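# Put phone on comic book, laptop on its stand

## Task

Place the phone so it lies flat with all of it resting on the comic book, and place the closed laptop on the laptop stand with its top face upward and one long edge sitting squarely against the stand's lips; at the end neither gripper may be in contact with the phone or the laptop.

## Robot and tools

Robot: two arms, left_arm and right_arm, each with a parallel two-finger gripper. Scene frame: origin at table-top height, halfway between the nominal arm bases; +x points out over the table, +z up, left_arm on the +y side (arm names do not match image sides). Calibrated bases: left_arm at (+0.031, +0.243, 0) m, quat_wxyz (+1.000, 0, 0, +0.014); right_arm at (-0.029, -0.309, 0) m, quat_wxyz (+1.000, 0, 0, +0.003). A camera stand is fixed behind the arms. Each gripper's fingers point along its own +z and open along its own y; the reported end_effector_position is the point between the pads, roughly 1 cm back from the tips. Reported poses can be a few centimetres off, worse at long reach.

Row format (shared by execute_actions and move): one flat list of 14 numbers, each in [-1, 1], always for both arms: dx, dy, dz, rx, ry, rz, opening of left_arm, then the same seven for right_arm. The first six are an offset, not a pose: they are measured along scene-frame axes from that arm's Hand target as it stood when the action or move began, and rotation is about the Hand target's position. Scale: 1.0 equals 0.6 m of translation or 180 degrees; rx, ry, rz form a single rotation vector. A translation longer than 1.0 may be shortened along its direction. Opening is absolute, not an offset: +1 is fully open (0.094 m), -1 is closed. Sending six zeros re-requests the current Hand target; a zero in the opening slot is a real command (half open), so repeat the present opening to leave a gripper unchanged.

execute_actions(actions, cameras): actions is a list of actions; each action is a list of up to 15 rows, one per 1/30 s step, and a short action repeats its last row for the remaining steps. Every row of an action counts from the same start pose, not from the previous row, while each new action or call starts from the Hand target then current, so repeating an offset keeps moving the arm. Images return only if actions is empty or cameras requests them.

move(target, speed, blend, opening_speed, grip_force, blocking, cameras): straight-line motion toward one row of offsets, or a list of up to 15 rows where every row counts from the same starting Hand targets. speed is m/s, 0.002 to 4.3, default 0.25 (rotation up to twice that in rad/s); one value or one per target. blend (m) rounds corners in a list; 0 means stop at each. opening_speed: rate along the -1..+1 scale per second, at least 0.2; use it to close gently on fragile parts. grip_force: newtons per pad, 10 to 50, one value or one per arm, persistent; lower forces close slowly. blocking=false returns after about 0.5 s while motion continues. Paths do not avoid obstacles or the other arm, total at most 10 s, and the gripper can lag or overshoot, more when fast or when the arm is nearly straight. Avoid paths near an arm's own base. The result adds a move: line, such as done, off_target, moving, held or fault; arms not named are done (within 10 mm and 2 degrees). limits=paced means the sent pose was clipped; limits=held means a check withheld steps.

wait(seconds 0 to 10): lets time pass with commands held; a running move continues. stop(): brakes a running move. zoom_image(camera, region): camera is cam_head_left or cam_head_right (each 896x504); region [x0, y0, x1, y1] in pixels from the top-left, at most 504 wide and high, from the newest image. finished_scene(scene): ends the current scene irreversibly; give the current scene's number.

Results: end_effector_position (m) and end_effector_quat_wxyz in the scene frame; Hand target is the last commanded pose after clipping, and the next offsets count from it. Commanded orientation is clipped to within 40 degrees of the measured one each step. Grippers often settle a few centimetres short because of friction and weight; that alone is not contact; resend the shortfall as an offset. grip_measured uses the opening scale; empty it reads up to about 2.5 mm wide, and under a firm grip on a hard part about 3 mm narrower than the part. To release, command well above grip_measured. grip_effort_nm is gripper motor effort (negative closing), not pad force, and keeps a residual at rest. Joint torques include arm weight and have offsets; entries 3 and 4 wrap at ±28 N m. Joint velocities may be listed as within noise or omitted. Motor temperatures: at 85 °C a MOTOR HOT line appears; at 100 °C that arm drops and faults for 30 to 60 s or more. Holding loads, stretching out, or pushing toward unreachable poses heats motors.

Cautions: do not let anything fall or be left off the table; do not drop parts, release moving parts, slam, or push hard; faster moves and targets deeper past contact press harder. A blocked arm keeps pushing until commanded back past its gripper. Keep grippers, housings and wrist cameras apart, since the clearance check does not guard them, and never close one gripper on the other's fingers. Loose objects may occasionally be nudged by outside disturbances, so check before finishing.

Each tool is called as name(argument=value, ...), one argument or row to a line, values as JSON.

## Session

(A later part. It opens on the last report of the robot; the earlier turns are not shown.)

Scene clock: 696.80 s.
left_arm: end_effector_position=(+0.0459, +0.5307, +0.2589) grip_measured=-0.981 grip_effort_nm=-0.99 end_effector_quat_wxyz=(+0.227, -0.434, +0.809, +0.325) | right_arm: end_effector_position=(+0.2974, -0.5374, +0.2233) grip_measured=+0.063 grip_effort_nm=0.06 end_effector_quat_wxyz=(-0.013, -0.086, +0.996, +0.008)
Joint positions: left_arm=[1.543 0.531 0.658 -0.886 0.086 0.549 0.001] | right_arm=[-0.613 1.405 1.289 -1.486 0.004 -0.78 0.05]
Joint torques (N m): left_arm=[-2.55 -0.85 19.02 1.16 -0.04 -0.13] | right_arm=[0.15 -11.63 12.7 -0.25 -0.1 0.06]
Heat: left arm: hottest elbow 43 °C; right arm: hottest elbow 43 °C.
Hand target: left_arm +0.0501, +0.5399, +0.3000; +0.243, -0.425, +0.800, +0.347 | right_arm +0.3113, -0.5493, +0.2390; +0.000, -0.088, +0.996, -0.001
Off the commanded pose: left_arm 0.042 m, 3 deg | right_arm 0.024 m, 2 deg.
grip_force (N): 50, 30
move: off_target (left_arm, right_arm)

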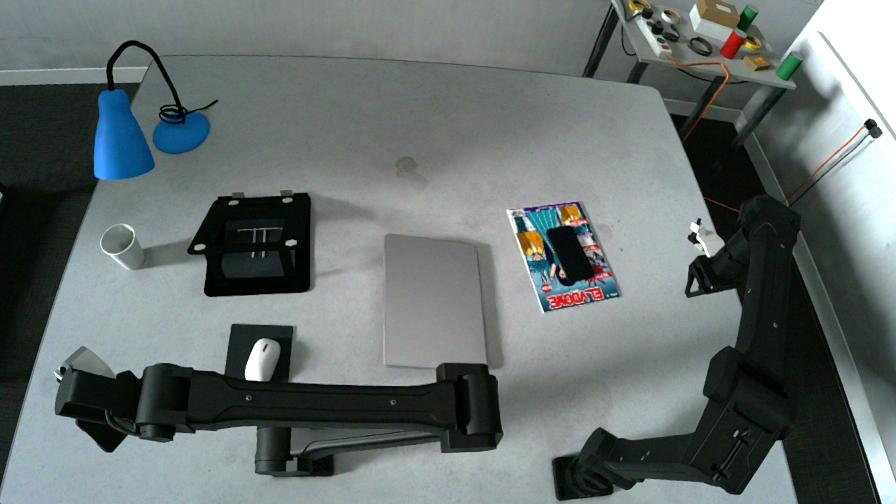

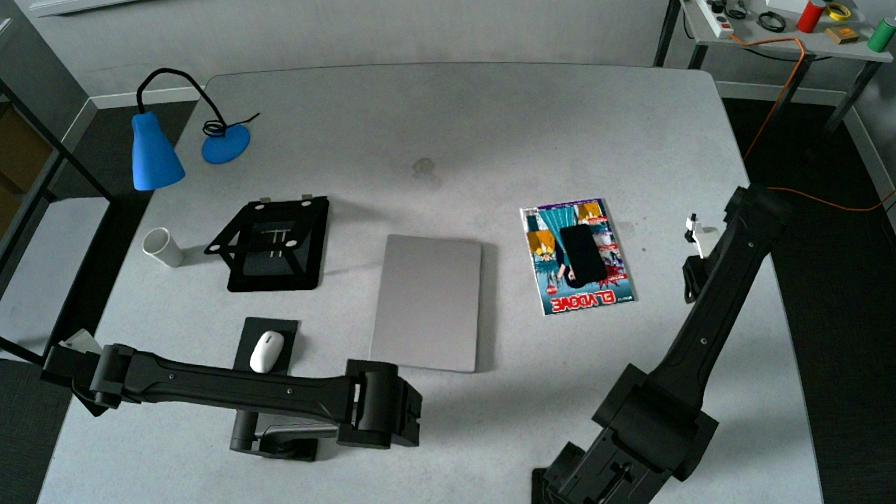

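zoom_image(
  camera="cam_head_left",
  region=[180, 180, 320, 305],
)

zoom_image(
  camera="cam_head_right",
  region=[195, 180, 340, 305],
)

Scaled by 3.600.

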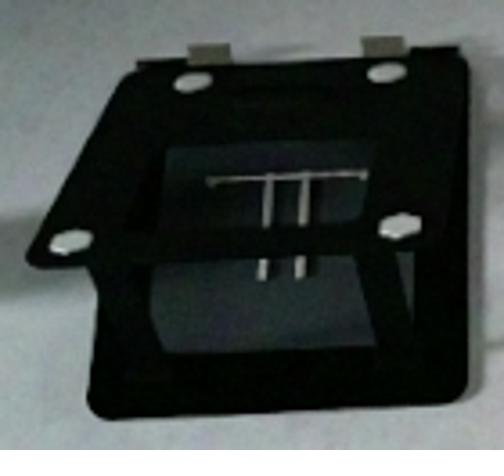

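Scaled by 3.476.

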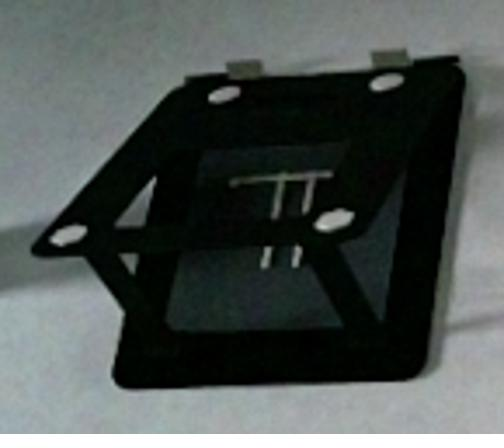

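move(
  target=[0.4165, -0.4498, -0.05, -0.0598, -0.1287, -0.3678, -1.0, 0, 0, 0, 0, 0, 0, 0.064],
  speed=[0.5],
  cameras=["cam_head_left", "cam_head_right"],
)

zoom_image(
  camera="cam_head_left",
  region=[180, 180, 360, 340],
)

zoom_image(
  camera="cam_head_right",
  region=[190, 180, 370, 340],
)

Scene clock: 735.20 s.
left_arm: end_effector_position=(+0.2953, +0.2726, +0.2733) grip_measured=-0.981 grip_effort_nm=-0.99 end_effector_quat_wxyz=(+0.499, -0.002, +0.867, +0.005) | right_arm: end_effector_position=(+0.2974, -0.5374, +0.2233) grip_measured=+0.063 grip_effort_nm=0.06 end_effector_quat_wxyz=(-0.013, -0.087, +0.996, +0.008)
Joint positions: left_arm=[0.216 0.312 0.542 -0.769 0.201 0.125 0.001] | right_arm=[-0.613 1.405 1.289 -1.486 0.004 -0.781 0.05]
Joint torques (N m): left_arm=[-2.9 1.96 10.93 2.48 -0.07 -0.04] | right_arm=[0.09 -11.81 12.72 -0.27 -0.09 0.08]
Motor temperatures (°C): left_arm=[23 25 47 24 26 23 30] | right_arm=[26 36 50 25 24 23 25]
Heat: left arm: hottest elbow 47 °C; right arm: hottest elbow 50 °C.
Hand target: left_arm +0.3000, +0.2700, +0.2699; +0.500, +0.000, +0.866, +0.000 | right_arm +0.3112, -0.5493, +0.2390; +0.000, -0.088, +0.996, -0.001
Off the commanded pose: left_arm 0.006 m, 1 deg | right_arm 0.024 m, 2 deg.
grip_force (N): 50, 30
move: off_target (right_arm)

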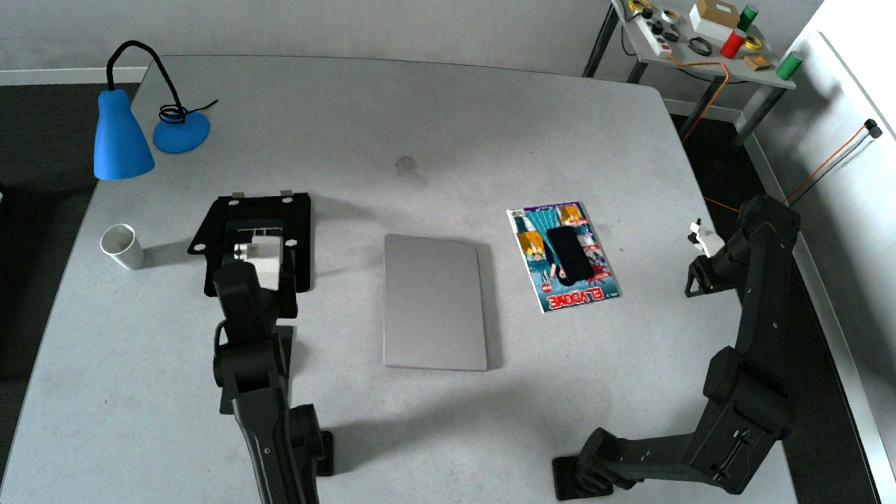

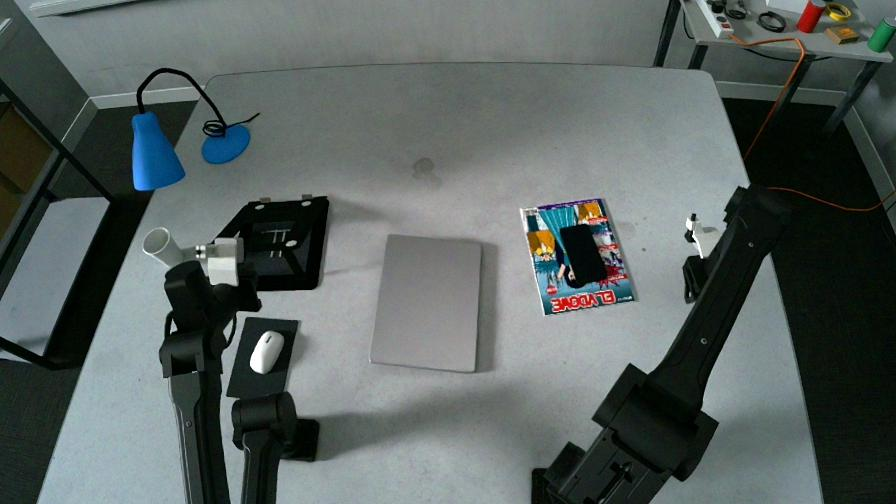

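Scaled by 2.800.

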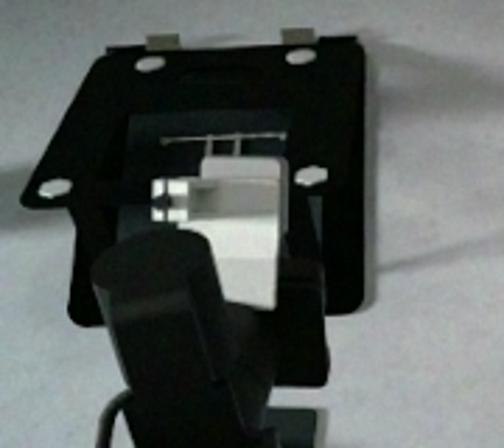

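Scaled by 2.800.

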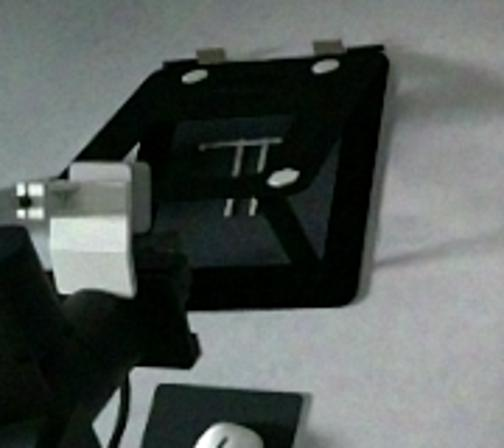

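move(
  target=[
    [0.0, -0.1167, -0.0333, 0, 0, 0, -1.0, 0, 0, 0, 0, 0, 0, 0.064],
    [0.1833, -0.1167, -0.2, 0, 0, 0, -1.0, 0, 0, 0, 0, 0, 0, 0.064],
  ],
  speed=[0.3, 0.2],
  blend=[0.03, 0],
  cameras=["cam_head_left", "cam_head_right"],
)

zoom_image(
  camera="cam_head_left",
  region=[240, 190, 380, 330],
)

zoom_image(
  camera="cam_head_right",
  region=[240, 190, 380, 330],
)

Scene clock: 749.40 s.
left_arm: end_effector_position=(+0.4053, +0.1957, +0.1475) grip_measured=-0.981 grip_effort_nm=-0.99 end_effector_quat_wxyz=(+0.493, +0.002, +0.870, -0.003) | right_arm: end_effector_position=(+0.2974, -0.5374, +0.2233) grip_measured=+0.063 grip_effort_nm=0.06 end_effector_quat_wxyz=(-0.013, -0.087, +0.996, +0.008)
Joint positions: left_arm=[-0.227 0.891 0.363 -0.02 -0.162 -0.101 0.001] | right_arm=[-0.613 1.405 1.289 -1.486 0.004 -0.781 0.05]
Joint torques (N m): left_arm=[-0.5 -3.31 10.93 2.54 0.05 0.1] | right_arm=[0.15 -11.75 12.7 -0.28 -0.09 0.09]
Heat: left arm: hottest elbow 44 °C; right arm: hottest elbow 52 °C.
Hand target: left_arm +0.4100, +0.2001, +0.1500; +0.500, +0.000, +0.866, +0.000 | right_arm +0.3112, -0.5493, +0.2390; +0.000, -0.088, +0.996, -0.001
Off the commanded pose: left_arm 0.007 m, 1 deg | right_arm 0.024 m, 2 deg.
grip_force (N): 50, 30
move: off_target (right_arm)

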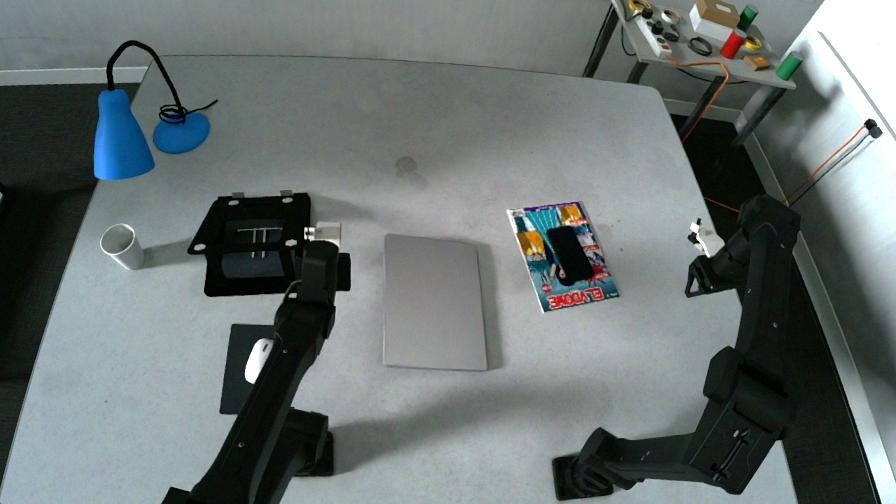

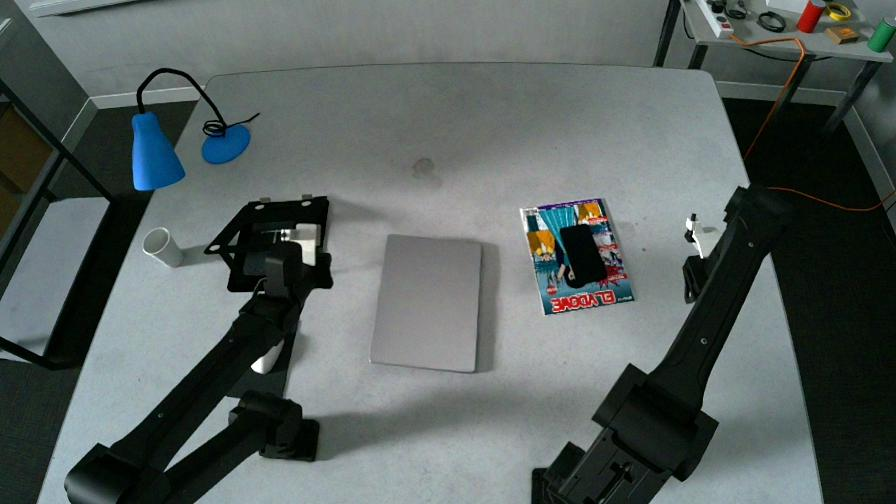

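Scaled by 3.600.

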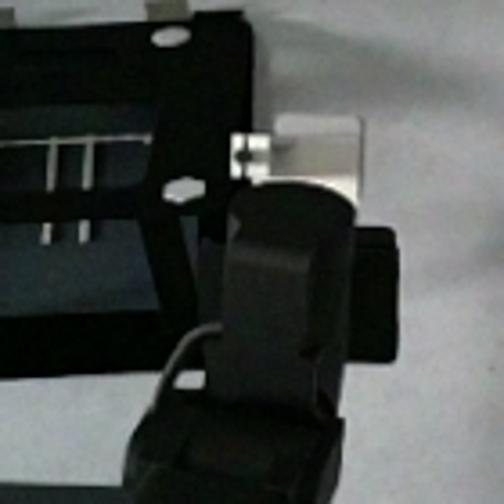

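Scaled by 3.600.

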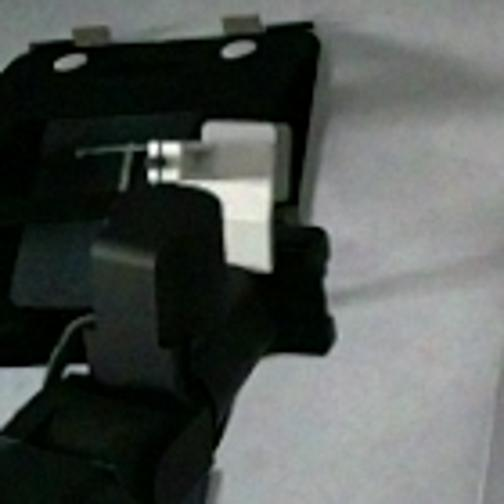

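move(
  target=[
    [0.0667, -0.05, 0.0833, 0.2596, 0.2596, -0.4497, -1.0, 0, 0, 0, 0, 0, 0, 0.064],
    [0.0667, -0.05, -0.1167, 0.2596, 0.2596, -0.4497, -1.0, 0, 0, 0, 0, 0, 0, 0.064],
  ],
  speed=[0.5, 0.2],
  cameras=["cam_head_left", "cam_head_right"],
)

zoom_image(
  camera="cam_head_left",
  region=[240, 190, 400, 330],
)

zoom_image(
  camera="cam_head_right",
  region=[240, 190, 400, 330],
)

Scene clock: 769.60 s.
left_arm: end_effector_position=(+0.4497, +0.1749, +0.0821) grip_measured=-0.981 grip_effort_nm=-0.99 end_effector_quat_wxyz=(-0.002, +0.700, +0.714, -0.002) | right_arm: end_effector_position=(+0.2974, -0.5374, +0.2233) grip_measured=+0.063 grip_effort_nm=0.06 end_effector_quat_wxyz=(-0.013, -0.087, +0.996, +0.008)
Joint positions: left_arm=[-0.187 1.568 1.079 -1.088 0.002 1.392 0.001] | right_arm=[-0.613 1.405 1.289 -1.486 0.004 -0.781 0.05]
Joint torques (N m): left_arm=[-1.9 -14.56 8.87 0.76 -0.08 0.13] | right_arm=[0.21 -11.69 12.7 -0.28 -0.09 0.08]
Motor temperatures (°C): left_arm=[23 25 42 24 26 23 31] | right_arm=[26 35 53 25 24 23 25]
Heat: left arm: hottest elbow 42 °C; right arm: hottest elbow 53 °C.
Hand target: left_arm +0.4499, +0.1701, +0.0799; +0.000, +0.707, +0.707, +0.000 | right_arm +0.3112, -0.5493, +0.2390; +0.000, -0.088, +0.996, -0.001
Off the commanded pose: left_arm 0.005 m, 1 deg | right_arm 0.024 m, 2 deg.
grip_force (N): 50, 30
move: off_target (right_arm)

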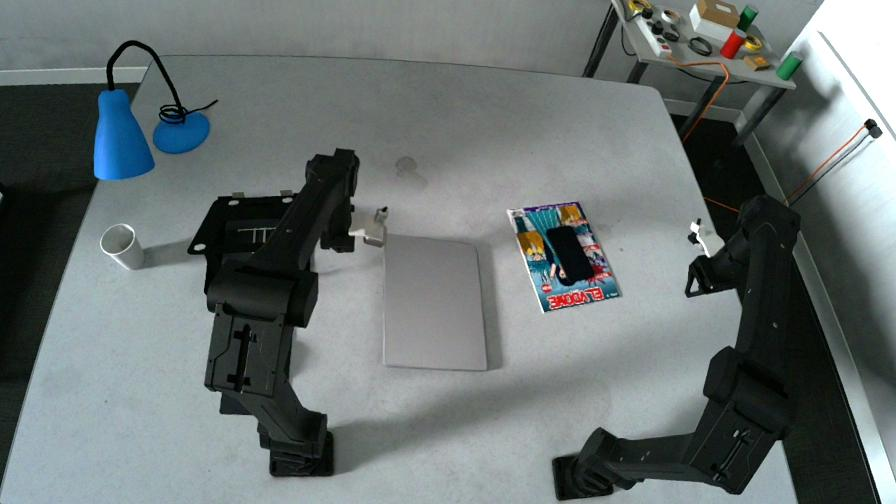

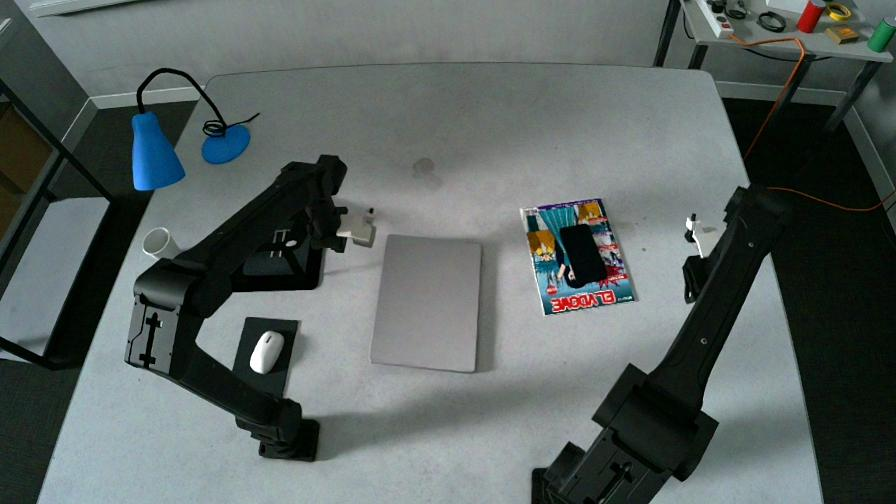

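Scaled by 3.150.

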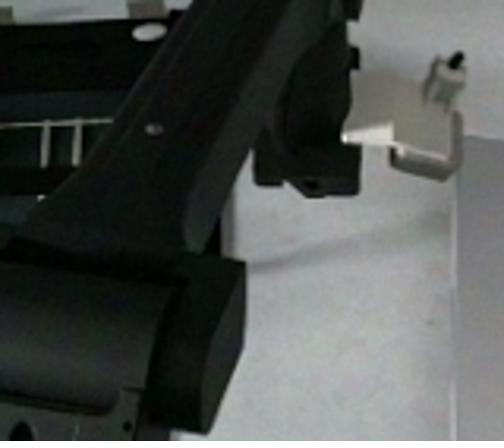

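Scaled by 3.150.

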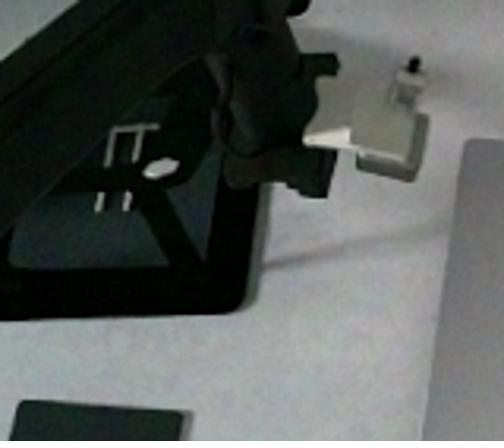

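execute_actions(
  actions=[],
)

Scene clock: 794.67 s.
left_arm: end_effector_position=(+0.4497, +0.1749, +0.0821) grip_measured=-0.981 grip_effort_nm=-0.99 end_effector_quat_wxyz=(-0.002, +0.700, +0.714, -0.002) | right_arm: end_effector_position=(+0.2974, -0.5374, +0.2233) grip_measured=+0.063 grip_effort_nm=0.06 end_effector_quat_wxyz=(-0.013, -0.087, +0.996, +0.008)
Joint positions: left_arm=[-0.187 1.568 1.079 -1.088 0.002 1.392 0.001] | right_arm=[-0.613 1.405 1.289 -1.486 0.004 -0.781 0.05]
Joint velocities: within noise
Joint torques (N m): left_arm=[-2.2 -14.39 8.76 0.64 -0.1 0.07] | right_arm=[0.15 -11.81 12.72 -0.27 -0.09 0.08]
Motor temperatures (°C): left_arm=[23 26 39 24 26 23 31] | right_arm=[26 35 53 25 24 23 25]
Heat: left arm: hottest elbow 39 °C; right arm: hottest elbow 53 °C.
Hand target: left_arm +0.4499, +0.1701, +0.0799; +0.000, +0.707, +0.707, +0.000 | right_arm +0.3112, -0.5493, +0.2390; +0.000, -0.088, +0.996, -0.001
Tool commands: left_gripper/opening=-1.0 right_gripper/opening=+0.064
Off the commanded pose: left_arm 0.005 m, 1 deg | right_arm 0.024 m, 2 deg.
grip_force (N): 50, 30

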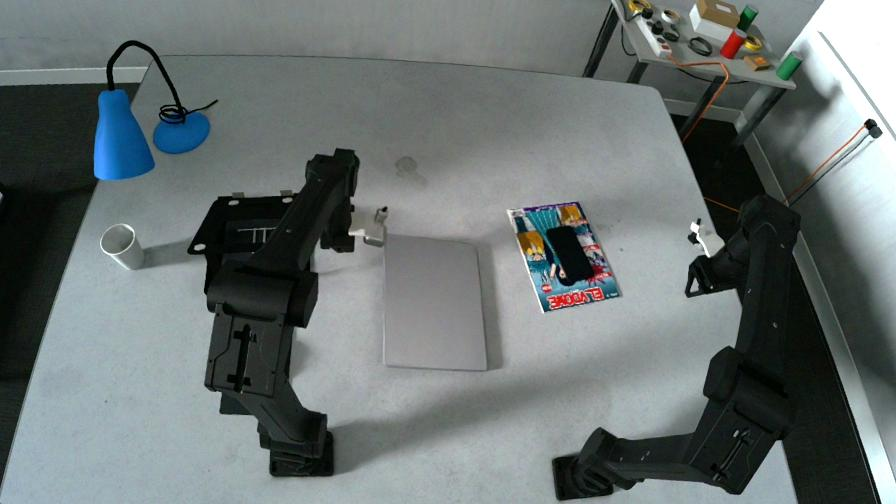

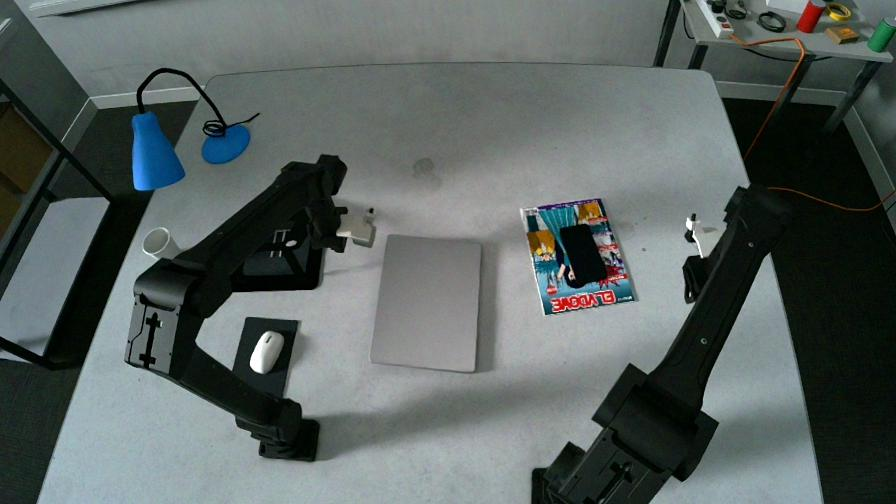

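zoom_image(
  camera="cam_head_left",
  region=[370, 220, 510, 390],
)

zoom_image(
  camera="cam_head_right",
  region=[355, 220, 495, 390],
)

Scaled by 2.965.

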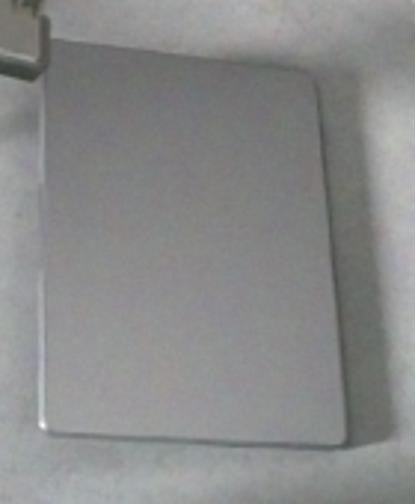

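Scaled by 2.965.

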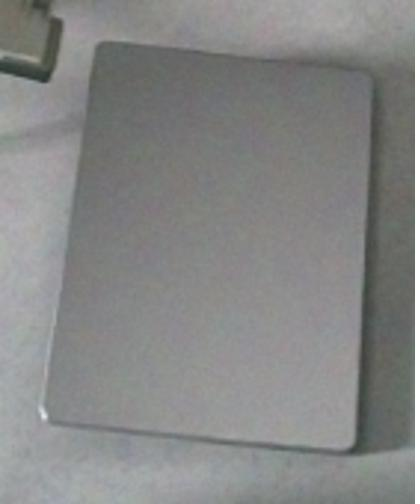

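move(
  target=[
    [-0.3498, -0.0568, 0.0835, 0, 0, 0.5, -1.0, 0, 0, 0, 0, 0, 0, 0.064],
    [-0.3498, -0.0568, -0.0665, 0, 0, 0.5, -1.0, 0, 0, 0, 0, 0, 0, 0.064],
  ],
  speed=[0.3, 0.15],
  cameras=["all"],
)

Scene clock: 934.67 s.
left_arm: end_effector_position=(+0.2426, +0.1382, +0.0449) grip_measured=-0.981 grip_effort_nm=-0.99 end_effector_quat_wxyz=(+0.001, -0.003, +1.000, -0.003) | right_arm: end_effector_position=(+0.2974, -0.5374, +0.2233) grip_measured=+0.063 grip_effort_nm=0.07 end_effector_quat_wxyz=(-0.013, -0.087, +0.996, +0.008)
Joint positions: left_arm=[-0.482 1.11 0.537 -0.993 0.004 -0.46 0.001] | right_arm=[-0.613 1.405 1.289 -1.486 0.004 -0.781 0.05]
Joint torques (N m): left_arm=[-2.84 -4.89 8.06 0.88 -0.21 -0.07] | right_arm=[0.09 -11.81 12.71 -0.25 -0.09 0.08]
Motor temperatures (°C): left_arm=[22 27 36 24 26 23 31] | right_arm=[26 35 56 25 24 23 25]
Heat: left arm: hottest elbow 36 °C; right arm: hottest elbow 56 °C.
Hand target: left_arm +0.2402, +0.1360, +0.0400; +0.000, +0.000, +1.000, +0.000 | right_arm +0.3112, -0.5493, +0.2390; +0.000, -0.088, +0.996, -0.001
Off the commanded pose: left_arm 0.006 m, 1 deg | right_arm 0.024 m, 2 deg.
grip_force (N): 50, 30
move: off_target (right_arm)

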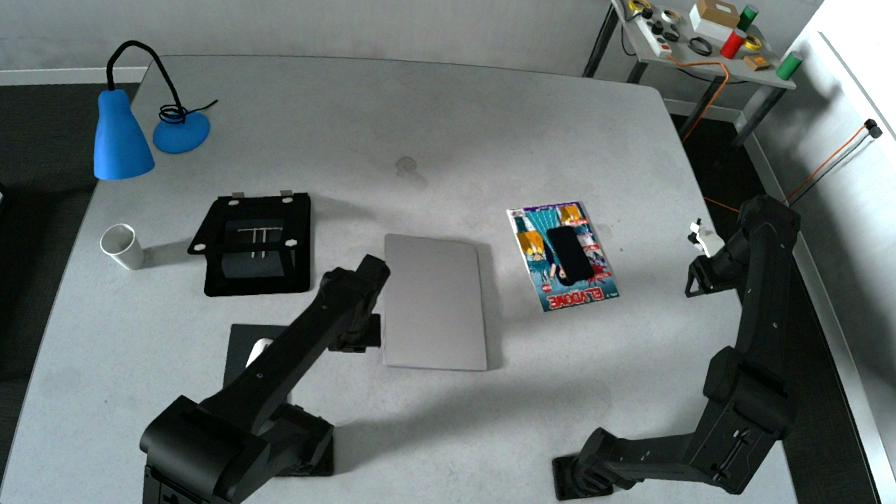

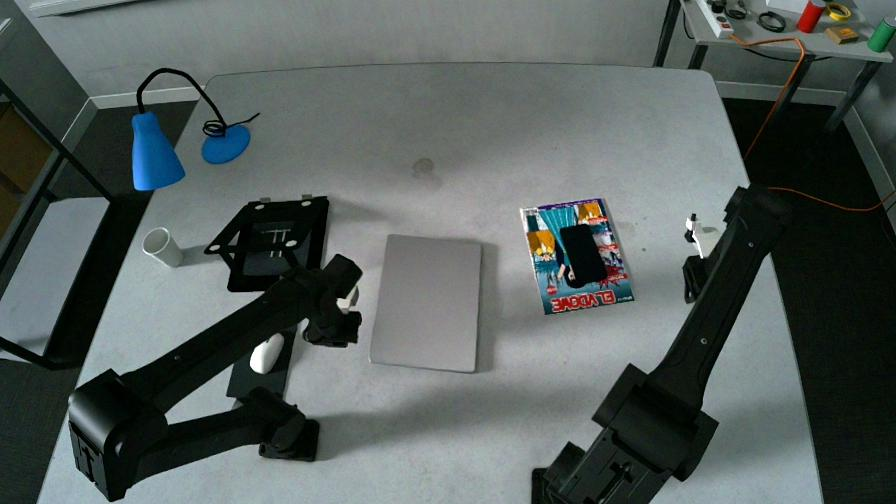

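zoom_image(
  camera="cam_head_left",
  region=[170, 170, 340, 310],
)

zoom_image(
  camera="cam_head_right",
  region=[190, 180, 360, 320],
)

Scaled by 2.965.

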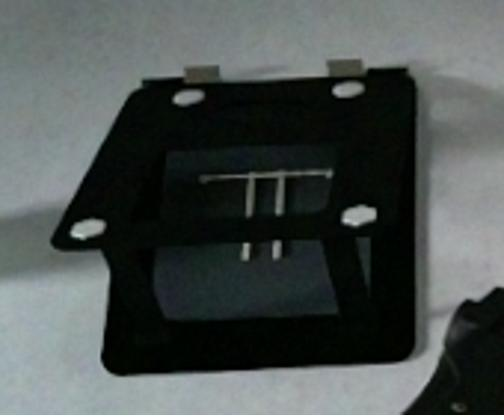

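Scaled by 2.965.

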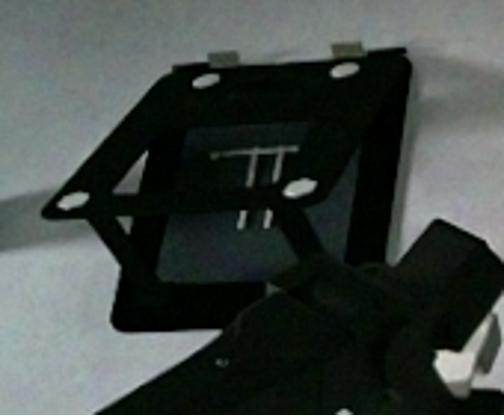

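move(
  target=[0, 0, -0.0433, 0, 0, 0, -1.0, 0, 0, 0, 0, 0, 0, 0.064],
  speed=0.08,
  cameras=["all"],
)

zoom_image(
  camera="cam_head_right",
  region=[290, 270, 420, 390],
)

Scene clock: 956.77 s.
left_arm: end_effector_position=(+0.2437, +0.1377, +0.0191) grip_measured=-0.981 grip_effort_nm=-0.99 end_effector_quat_wxyz=(+0.002, -0.003, +1.000, -0.003) | right_arm: end_effector_position=(+0.2974, -0.5374, +0.2233) grip_measured=+0.063 grip_effort_nm=0.06 end_effector_quat_wxyz=(-0.013, -0.087, +0.996, +0.008)
Joint positions: left_arm=[-0.482 1.174 0.498 -0.889 0.004 -0.46 0.001] | right_arm=[-0.613 1.405 1.289 -1.486 0.004 -0.781 0.05]
Joint torques (N m): left_arm=[-2.02 -4.78 7.25 0.65 -0.17 -0.11] | right_arm=[0.21 -11.75 12.71 -0.27 -0.09 0.08]
Motor temperatures (°C): left_arm=[22 26 36 24 26 23 31] | right_arm=[26 35 56 25 24 23 25]
Heat: left arm: hottest elbow 36 °C; right arm: hottest elbow 56 °C.
Hand target: left_arm +0.2402, +0.1360, +0.0140; +0.000, +0.000, +1.000, +0.000 | right_arm +0.3112, -0.5493, +0.2390; +0.000, -0.088, +0.996, -0.001
Off the commanded pose: left_arm 0.006 m, 1 deg | right_arm 0.024 m, 2 deg.
grip_force (N): 50, 30
move: off_target (right_arm)

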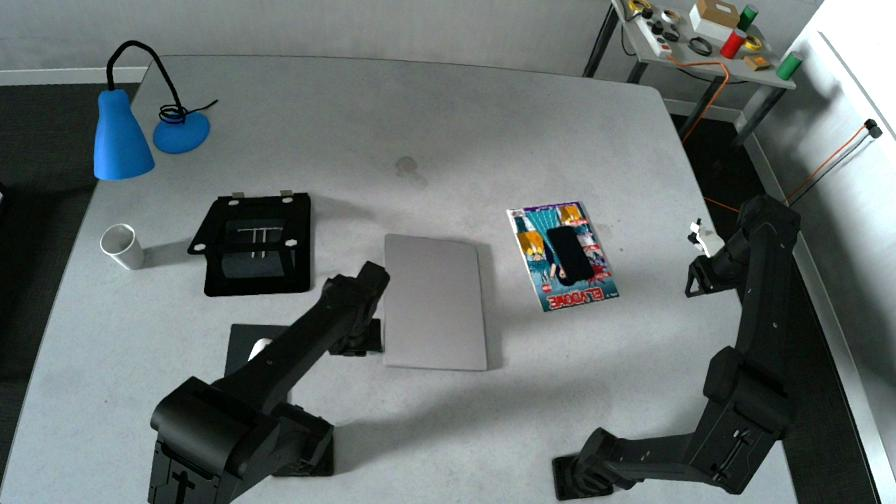

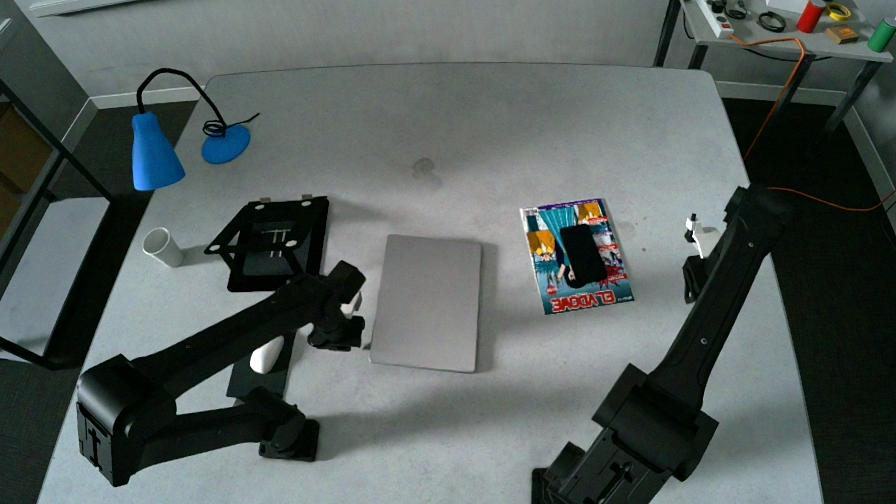

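Scaled by 3.877.

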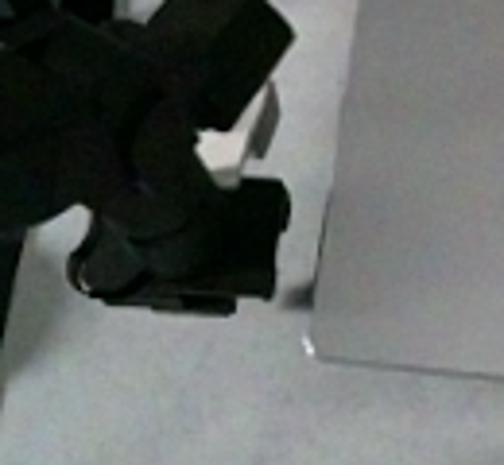

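move(
  target=[
    [0.0058, -0.06, 0, 0, 0, 0, -1.0, 0, 0, 0, 0, 0, 0, 0.064],
    [-0.0387, -0.1917, 0, 0, 0, 0, -1.0, 0, 0, 0, 0, 0, 0, 0.064],
    [-0.0487, -0.3033, 0, 0, 0, 0, -1.0, 0, 0, 0, 0, 0, 0, 0.064],
  ],
  speed=[0.08, 0.08, 0.08],
  blend=[0.02, 0.02, 0],
  cameras=["all"],
)

Scene clock: 967.67 s.
left_arm: end_effector_position=(+0.2003, -0.0160, +0.0097) grip_measured=-0.981 grip_effort_nm=-0.99 end_effector_quat_wxyz=(-0.011, -0.007, +1.000, +0.021) | right_arm: end_effector_position=(+0.2974, -0.5374, +0.2233) grip_measured=+0.063 grip_effort_nm=0.06 end_effector_quat_wxyz=(-0.013, -0.087, +0.996, +0.008)
Joint positions: left_arm=[-1.02 1.437 0.698 -0.877 -0.004 -1.005 0.001] | right_arm=[-0.613 1.405 1.289 -1.486 0.004 -0.781 0.05]
Joint torques (N m): left_arm=[-2.14 -7.24 12.64 1.01 0.14 -0.04] | right_arm=[0.15 -11.75 12.7 -0.27 -0.09 0.08]
Motor temperatures (°C): left_arm=[22 26 36 24 26 23 31] | right_arm=[26 35 56 25 24 23 25]
Heat: left arm: hottest elbow 36 °C; right arm: hottest elbow 56 °C.
Hand target: left_arm +0.2109, -0.0459, +0.0139; -0.001, +0.000, +1.000, +0.000 | right_arm +0.3112, -0.5493, +0.2390; +0.000, -0.088, +0.996, -0.001
Off the commanded pose: left_arm 0.032 m, 3 deg | right_arm 0.024 m, 2 deg.
grip_force (N): 50, 30
move: off_target (left_arm, right_arm); blend cut to 0.0182 m at target 1

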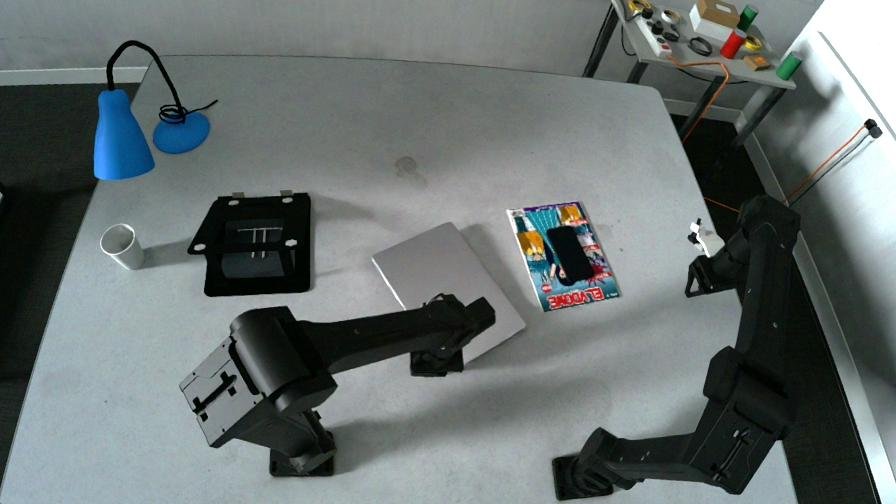

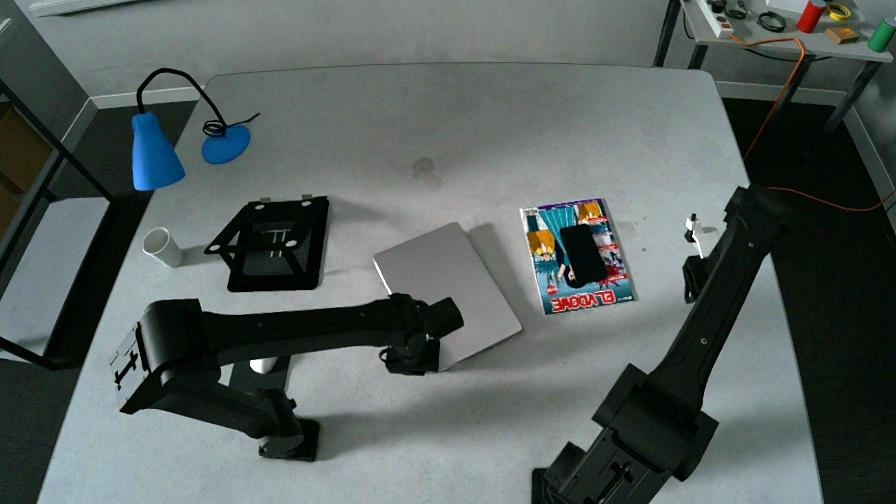

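move(
  target=[
    [-0.0515, 0.11, 0.0268, 0, 0, 0, -1.0, 0.09, 0.12, 0.03, 0, 0, 0, -1.0],
    [0.0652, 0.5432, 0.4435, 0, 0, 0, -1.0, 0.4813, 0.6738, -0.1983, 0, 0, 0.03, -1.0],
  ],
  speed=[0.12, 0.35],
  blend=[0.02, 0],
  cameras=["all"],
)

Scene clock: 1013.97 s.
left_arm: end_effector_position=(+0.2377, +0.2752, +0.2540) grip_measured=-0.981 grip_effort_nm=-0.98 end_effector_quat_wxyz=(+0.000, +0.003, +1.000, +0.002) | right_arm: end_effector_position=(+0.5833, -0.1469, +0.1152) grip_measured=-0.991 grip_effort_nm=-0.50 end_effector_quat_wxyz=(-0.010, -0.140, +0.990, -0.001)
Joint positions: left_arm=[0.125 0.869 0.97 -1.67 -0.004 0.159 0.001] | right_arm=[0.255 2.069 1.892 -1.414 -0.001 -0.021 0]
Joint torques (N m): left_arm=[-0.62 -3.9 16.9 -0.14 0.1 0.05] | right_arm=[0.32 -22.95 12.37 -0.24 0.1 0.21]
Motor temperatures (°C): left_arm=[22 26 38 24 26 23 31] | right_arm=[26 35 56 25 24 23 25]
Heat: left arm: hottest elbow 38 °C; right arm: hottest elbow 56 °C.
Hand target: left_arm +0.2499, +0.2800, +0.2800; -0.001, +0.000, +1.000, +0.000 | right_arm +0.6000, -0.1449, +0.1200; +0.000, -0.135, +0.991, -0.001
Off the commanded pose: left_arm 0.029 m, 0 deg | right_arm 0.017 m, 1 deg.
joint sent to its limit (left arm) — joint 4 (wrist pitch), lower limit. The joint targets are off in orientation, not in position.
grip_force (N): 50, 30
move: off_target (left_arm, right_arm)

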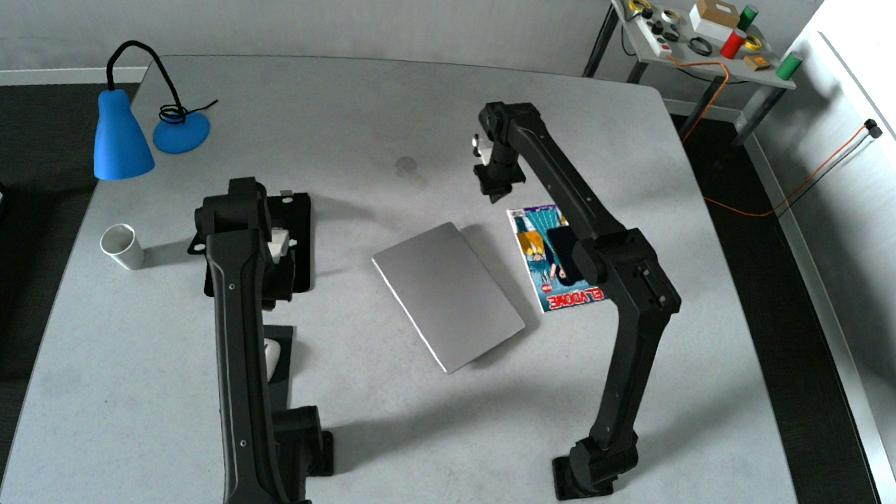

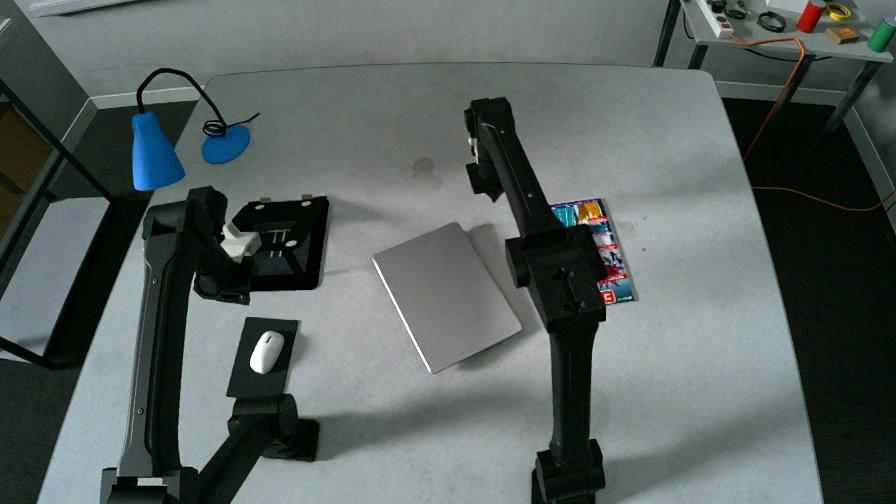

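move(
  target=[0, 0, 0, 0, 0, 0, -1.0, -0.0417, 0, -0.155, 0, 0, 0, -1.0],
  speed=0.12,
  cameras=["all"],
)

zoom_image(
  camera="cam_head_right",
  region=[420, 140, 560, 280],
)

Scene clock: 1034.83 s.
left_arm: end_effector_position=(+0.2377, +0.2752, +0.2540) grip_measured=-0.981 grip_effort_nm=-0.98 end_effector_quat_wxyz=(+0.000, +0.003, +1.000, +0.002) | right_arm: end_effector_position=(+0.5796, -0.1480, +0.0492) grip_measured=-0.991 grip_effort_nm=-0.50 end_effector_quat_wxyz=(+0.014, -0.135, +0.991, +0.002)
Joint positions: left_arm=[0.125 0.869 0.97 -1.67 -0.004 0.161 0.001] | right_arm=[0.255 2.074 1.72 -1.188 -0.001 -0.01 0]
Joint torques (N m): left_arm=[-0.15 -3.6 16.91 -0.02 0.13 0.09] | right_arm=[1.08 -21.54 6.89 0.55 0.1 0.22]
Heat: left arm: hottest elbow 42 °C; right arm: hottest elbow 52 °C.
Hand target: left_arm +0.2499, +0.2800, +0.2800; -0.001, +0.000, +1.000, +0.000 | right_arm +0.5750, -0.1449, +0.0269; +0.000, -0.134, +0.991, -0.001
Off the commanded pose: left_arm 0.029 m, 0 deg | right_arm 0.023 m, 2 deg.
joint sent to its limit (left arm) — joint 4 (wrist pitch), lower limit. The joint targets are off in orientation, not in position.
grip_force (N): 50, 30
move: off_target (left_arm, right_arm)

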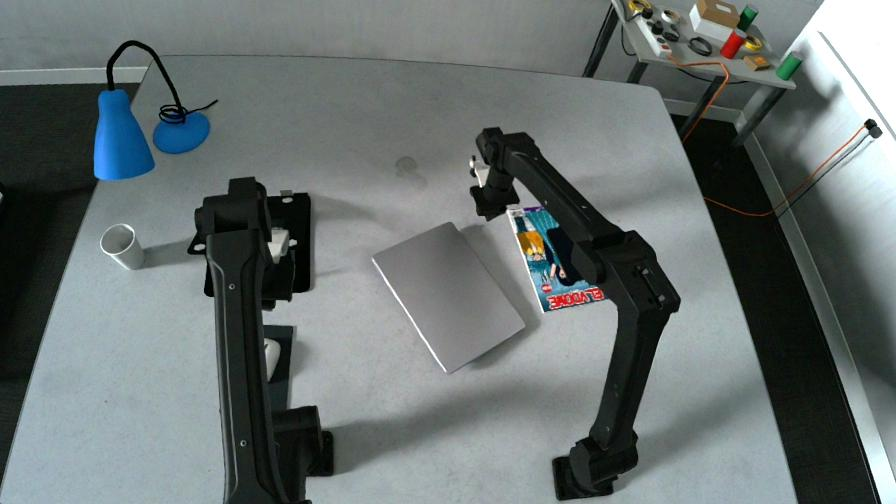

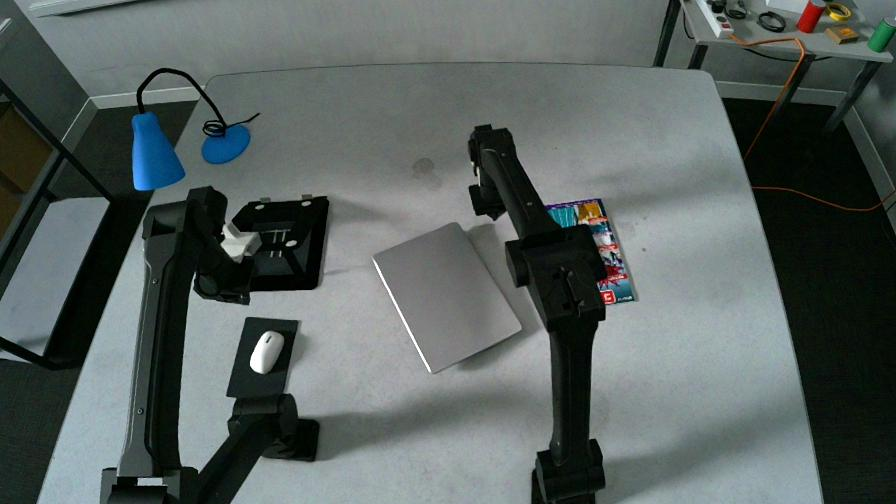

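Scaled by 3.600.

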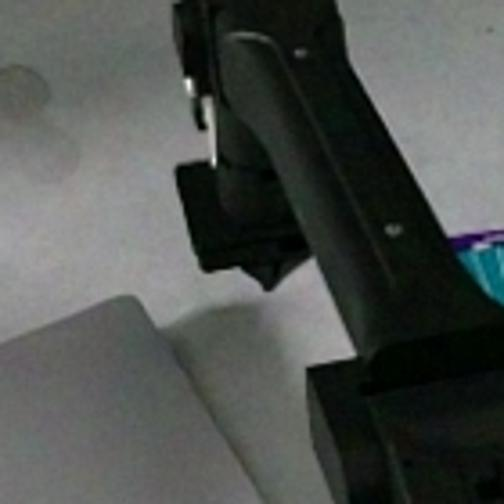

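move(
  target=[0, 0, 0, 0, 0, 0, -1.0, -0.025, 0.008, -0.04, 0, 0, 0, -1.0],
  speed=0.08,
)

Scene clock: 1041.20 s.
left_arm: end_effector_position=(+0.2377, +0.2752, +0.2540) grip_measured=-0.981 grip_effort_nm=-0.98 end_effector_quat_wxyz=(+0.000, +0.003, +1.000, +0.002) | right_arm: end_effector_position=(+0.5662, -0.1455, +0.0221) grip_measured=-0.991 grip_effort_nm=-0.50 end_effector_quat_wxyz=(+0.012, -0.133, +0.991, +0.002)
Joint positions: left_arm=[0.125 0.869 0.97 -1.67 -0.004 0.161 0.001] | right_arm=[0.264 2.074 1.644 -1.116 0 0.003 0]
Joint torques (N m): left_arm=[-0.15 -2.78 16.69 -0.16 0.11 0.1] | right_arm=[1.32 -22.36 6.74 0.55 0.1 0.28]
Motor temperatures (°C): left_arm=[22 26 43 24 26 23 31] | right_arm=[26 36 51 25 24 23 25]
Heat: left arm: hottest elbow 43 °C; right arm: hottest elbow 51 °C.
Hand target: left_arm +0.2499, +0.2800, +0.2800; -0.001, +0.000, +1.000, +0.000 | right_arm +0.5600, -0.1402, +0.0029; +0.000, -0.134, +0.991, -0.001
Off the commanded pose: left_arm 0.029 m, 0 deg | right_arm 0.021 m, 1 deg.
joint sent to its limit (left arm) — joint 4 (wrist pitch), lower limit. The joint targets are off in orientation, not in position.
grip_force (N): 50, 30
move: off_target (left_arm, right_arm)

move(
  target=[
    [0, 0, 0, 0, 0, 0, -1.0, 0.0028, 0.0587, 0.015, 0, 0, 0, -1.0],
    [0, 0, 0, 0, 0, 0, -1.0, -0.0143, 0.1753, 0.015, 0, 0, 0.03, -1.0],
    [0, 0, 0, 0, 0, 0, -1.0, -0.0592, 0.277, 0.015, 0, 0, 0.07, -1.0],
    [0, 0, 0, 0, 0, 0, -1.0, -0.1288, 0.3637, 0.015, 0, 0, 0.12, -1.0],
    [0, 0, 0, 0, 0, 0, -1.0, -0.2183, 0.4287, 0.015, 0, 0, 0.1667, -1.0],
  ],
  speed=[0.08, 0.1, 0.1, 0.1, 0.1],
  blend=[0.015, 0.02, 0.02, 0.02, 0],
  cameras=["all"],
)

Scene clock: 1051.50 s.
left_arm: end_effector_position=(+0.2377, +0.2752, +0.2540) grip_measured=-0.981 grip_effort_nm=-0.98 end_effector_quat_wxyz=(+0.000, +0.003, +1.000, +0.002) | right_arm: end_effector_position=(+0.4536, +0.1088, +0.0205) grip_measured=-0.991 grip_effort_nm=-0.49 end_effector_quat_wxyz=(+0.017, -0.369, +0.929, -0.002)
Joint positions: left_arm=[0.125 0.869 0.97 -1.67 -0.004 0.161 0.001] | right_arm=[0.714 2.125 1.725 -1.14 0.016 -0.037 0]
Joint torques (N m): left_arm=[-0.56 -3.19 16.95 0.05 0.12 0.02] | right_arm=[2.78 -25.35 5.49 -0.02 -0.44 0.09]
Heat: left arm: hottest elbow 44 °C; right arm: hottest elbow 49 °C.
Hand target: left_arm +0.2499, +0.2800, +0.2800; -0.001, +0.000, +1.000, +0.000 | right_arm +0.4289, +0.1172, +0.0121; +0.000, -0.386, +0.922, -0.001
Off the commanded pose: left_arm 0.029 m, 0 deg | right_arm 0.027 m, 3 deg.
joint sent to its limit (left arm) — joint 4 (wrist pitch), lower limit. The joint targets are off in orientation, not in position.
grip_force (N): 50, 30
move: off_target (left_arm, right_arm)

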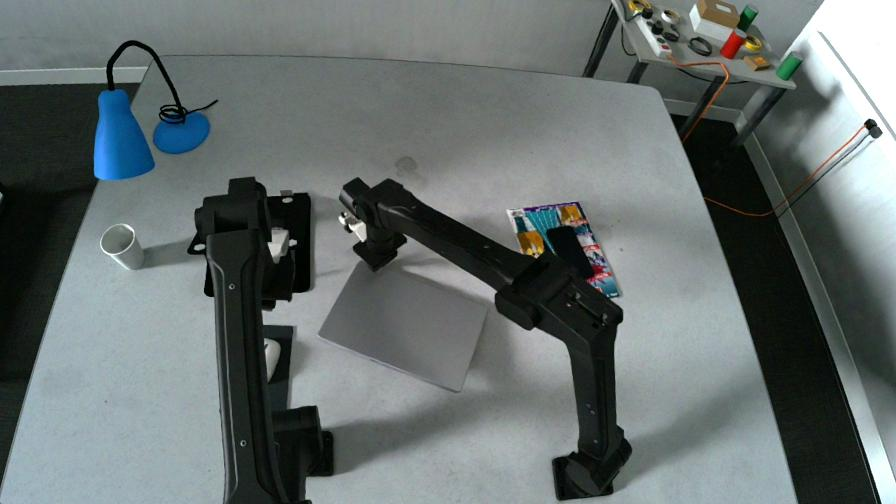

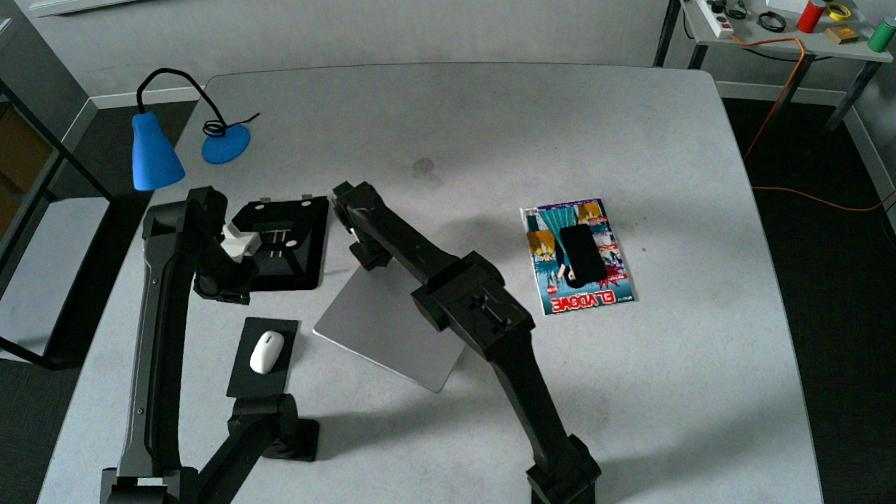

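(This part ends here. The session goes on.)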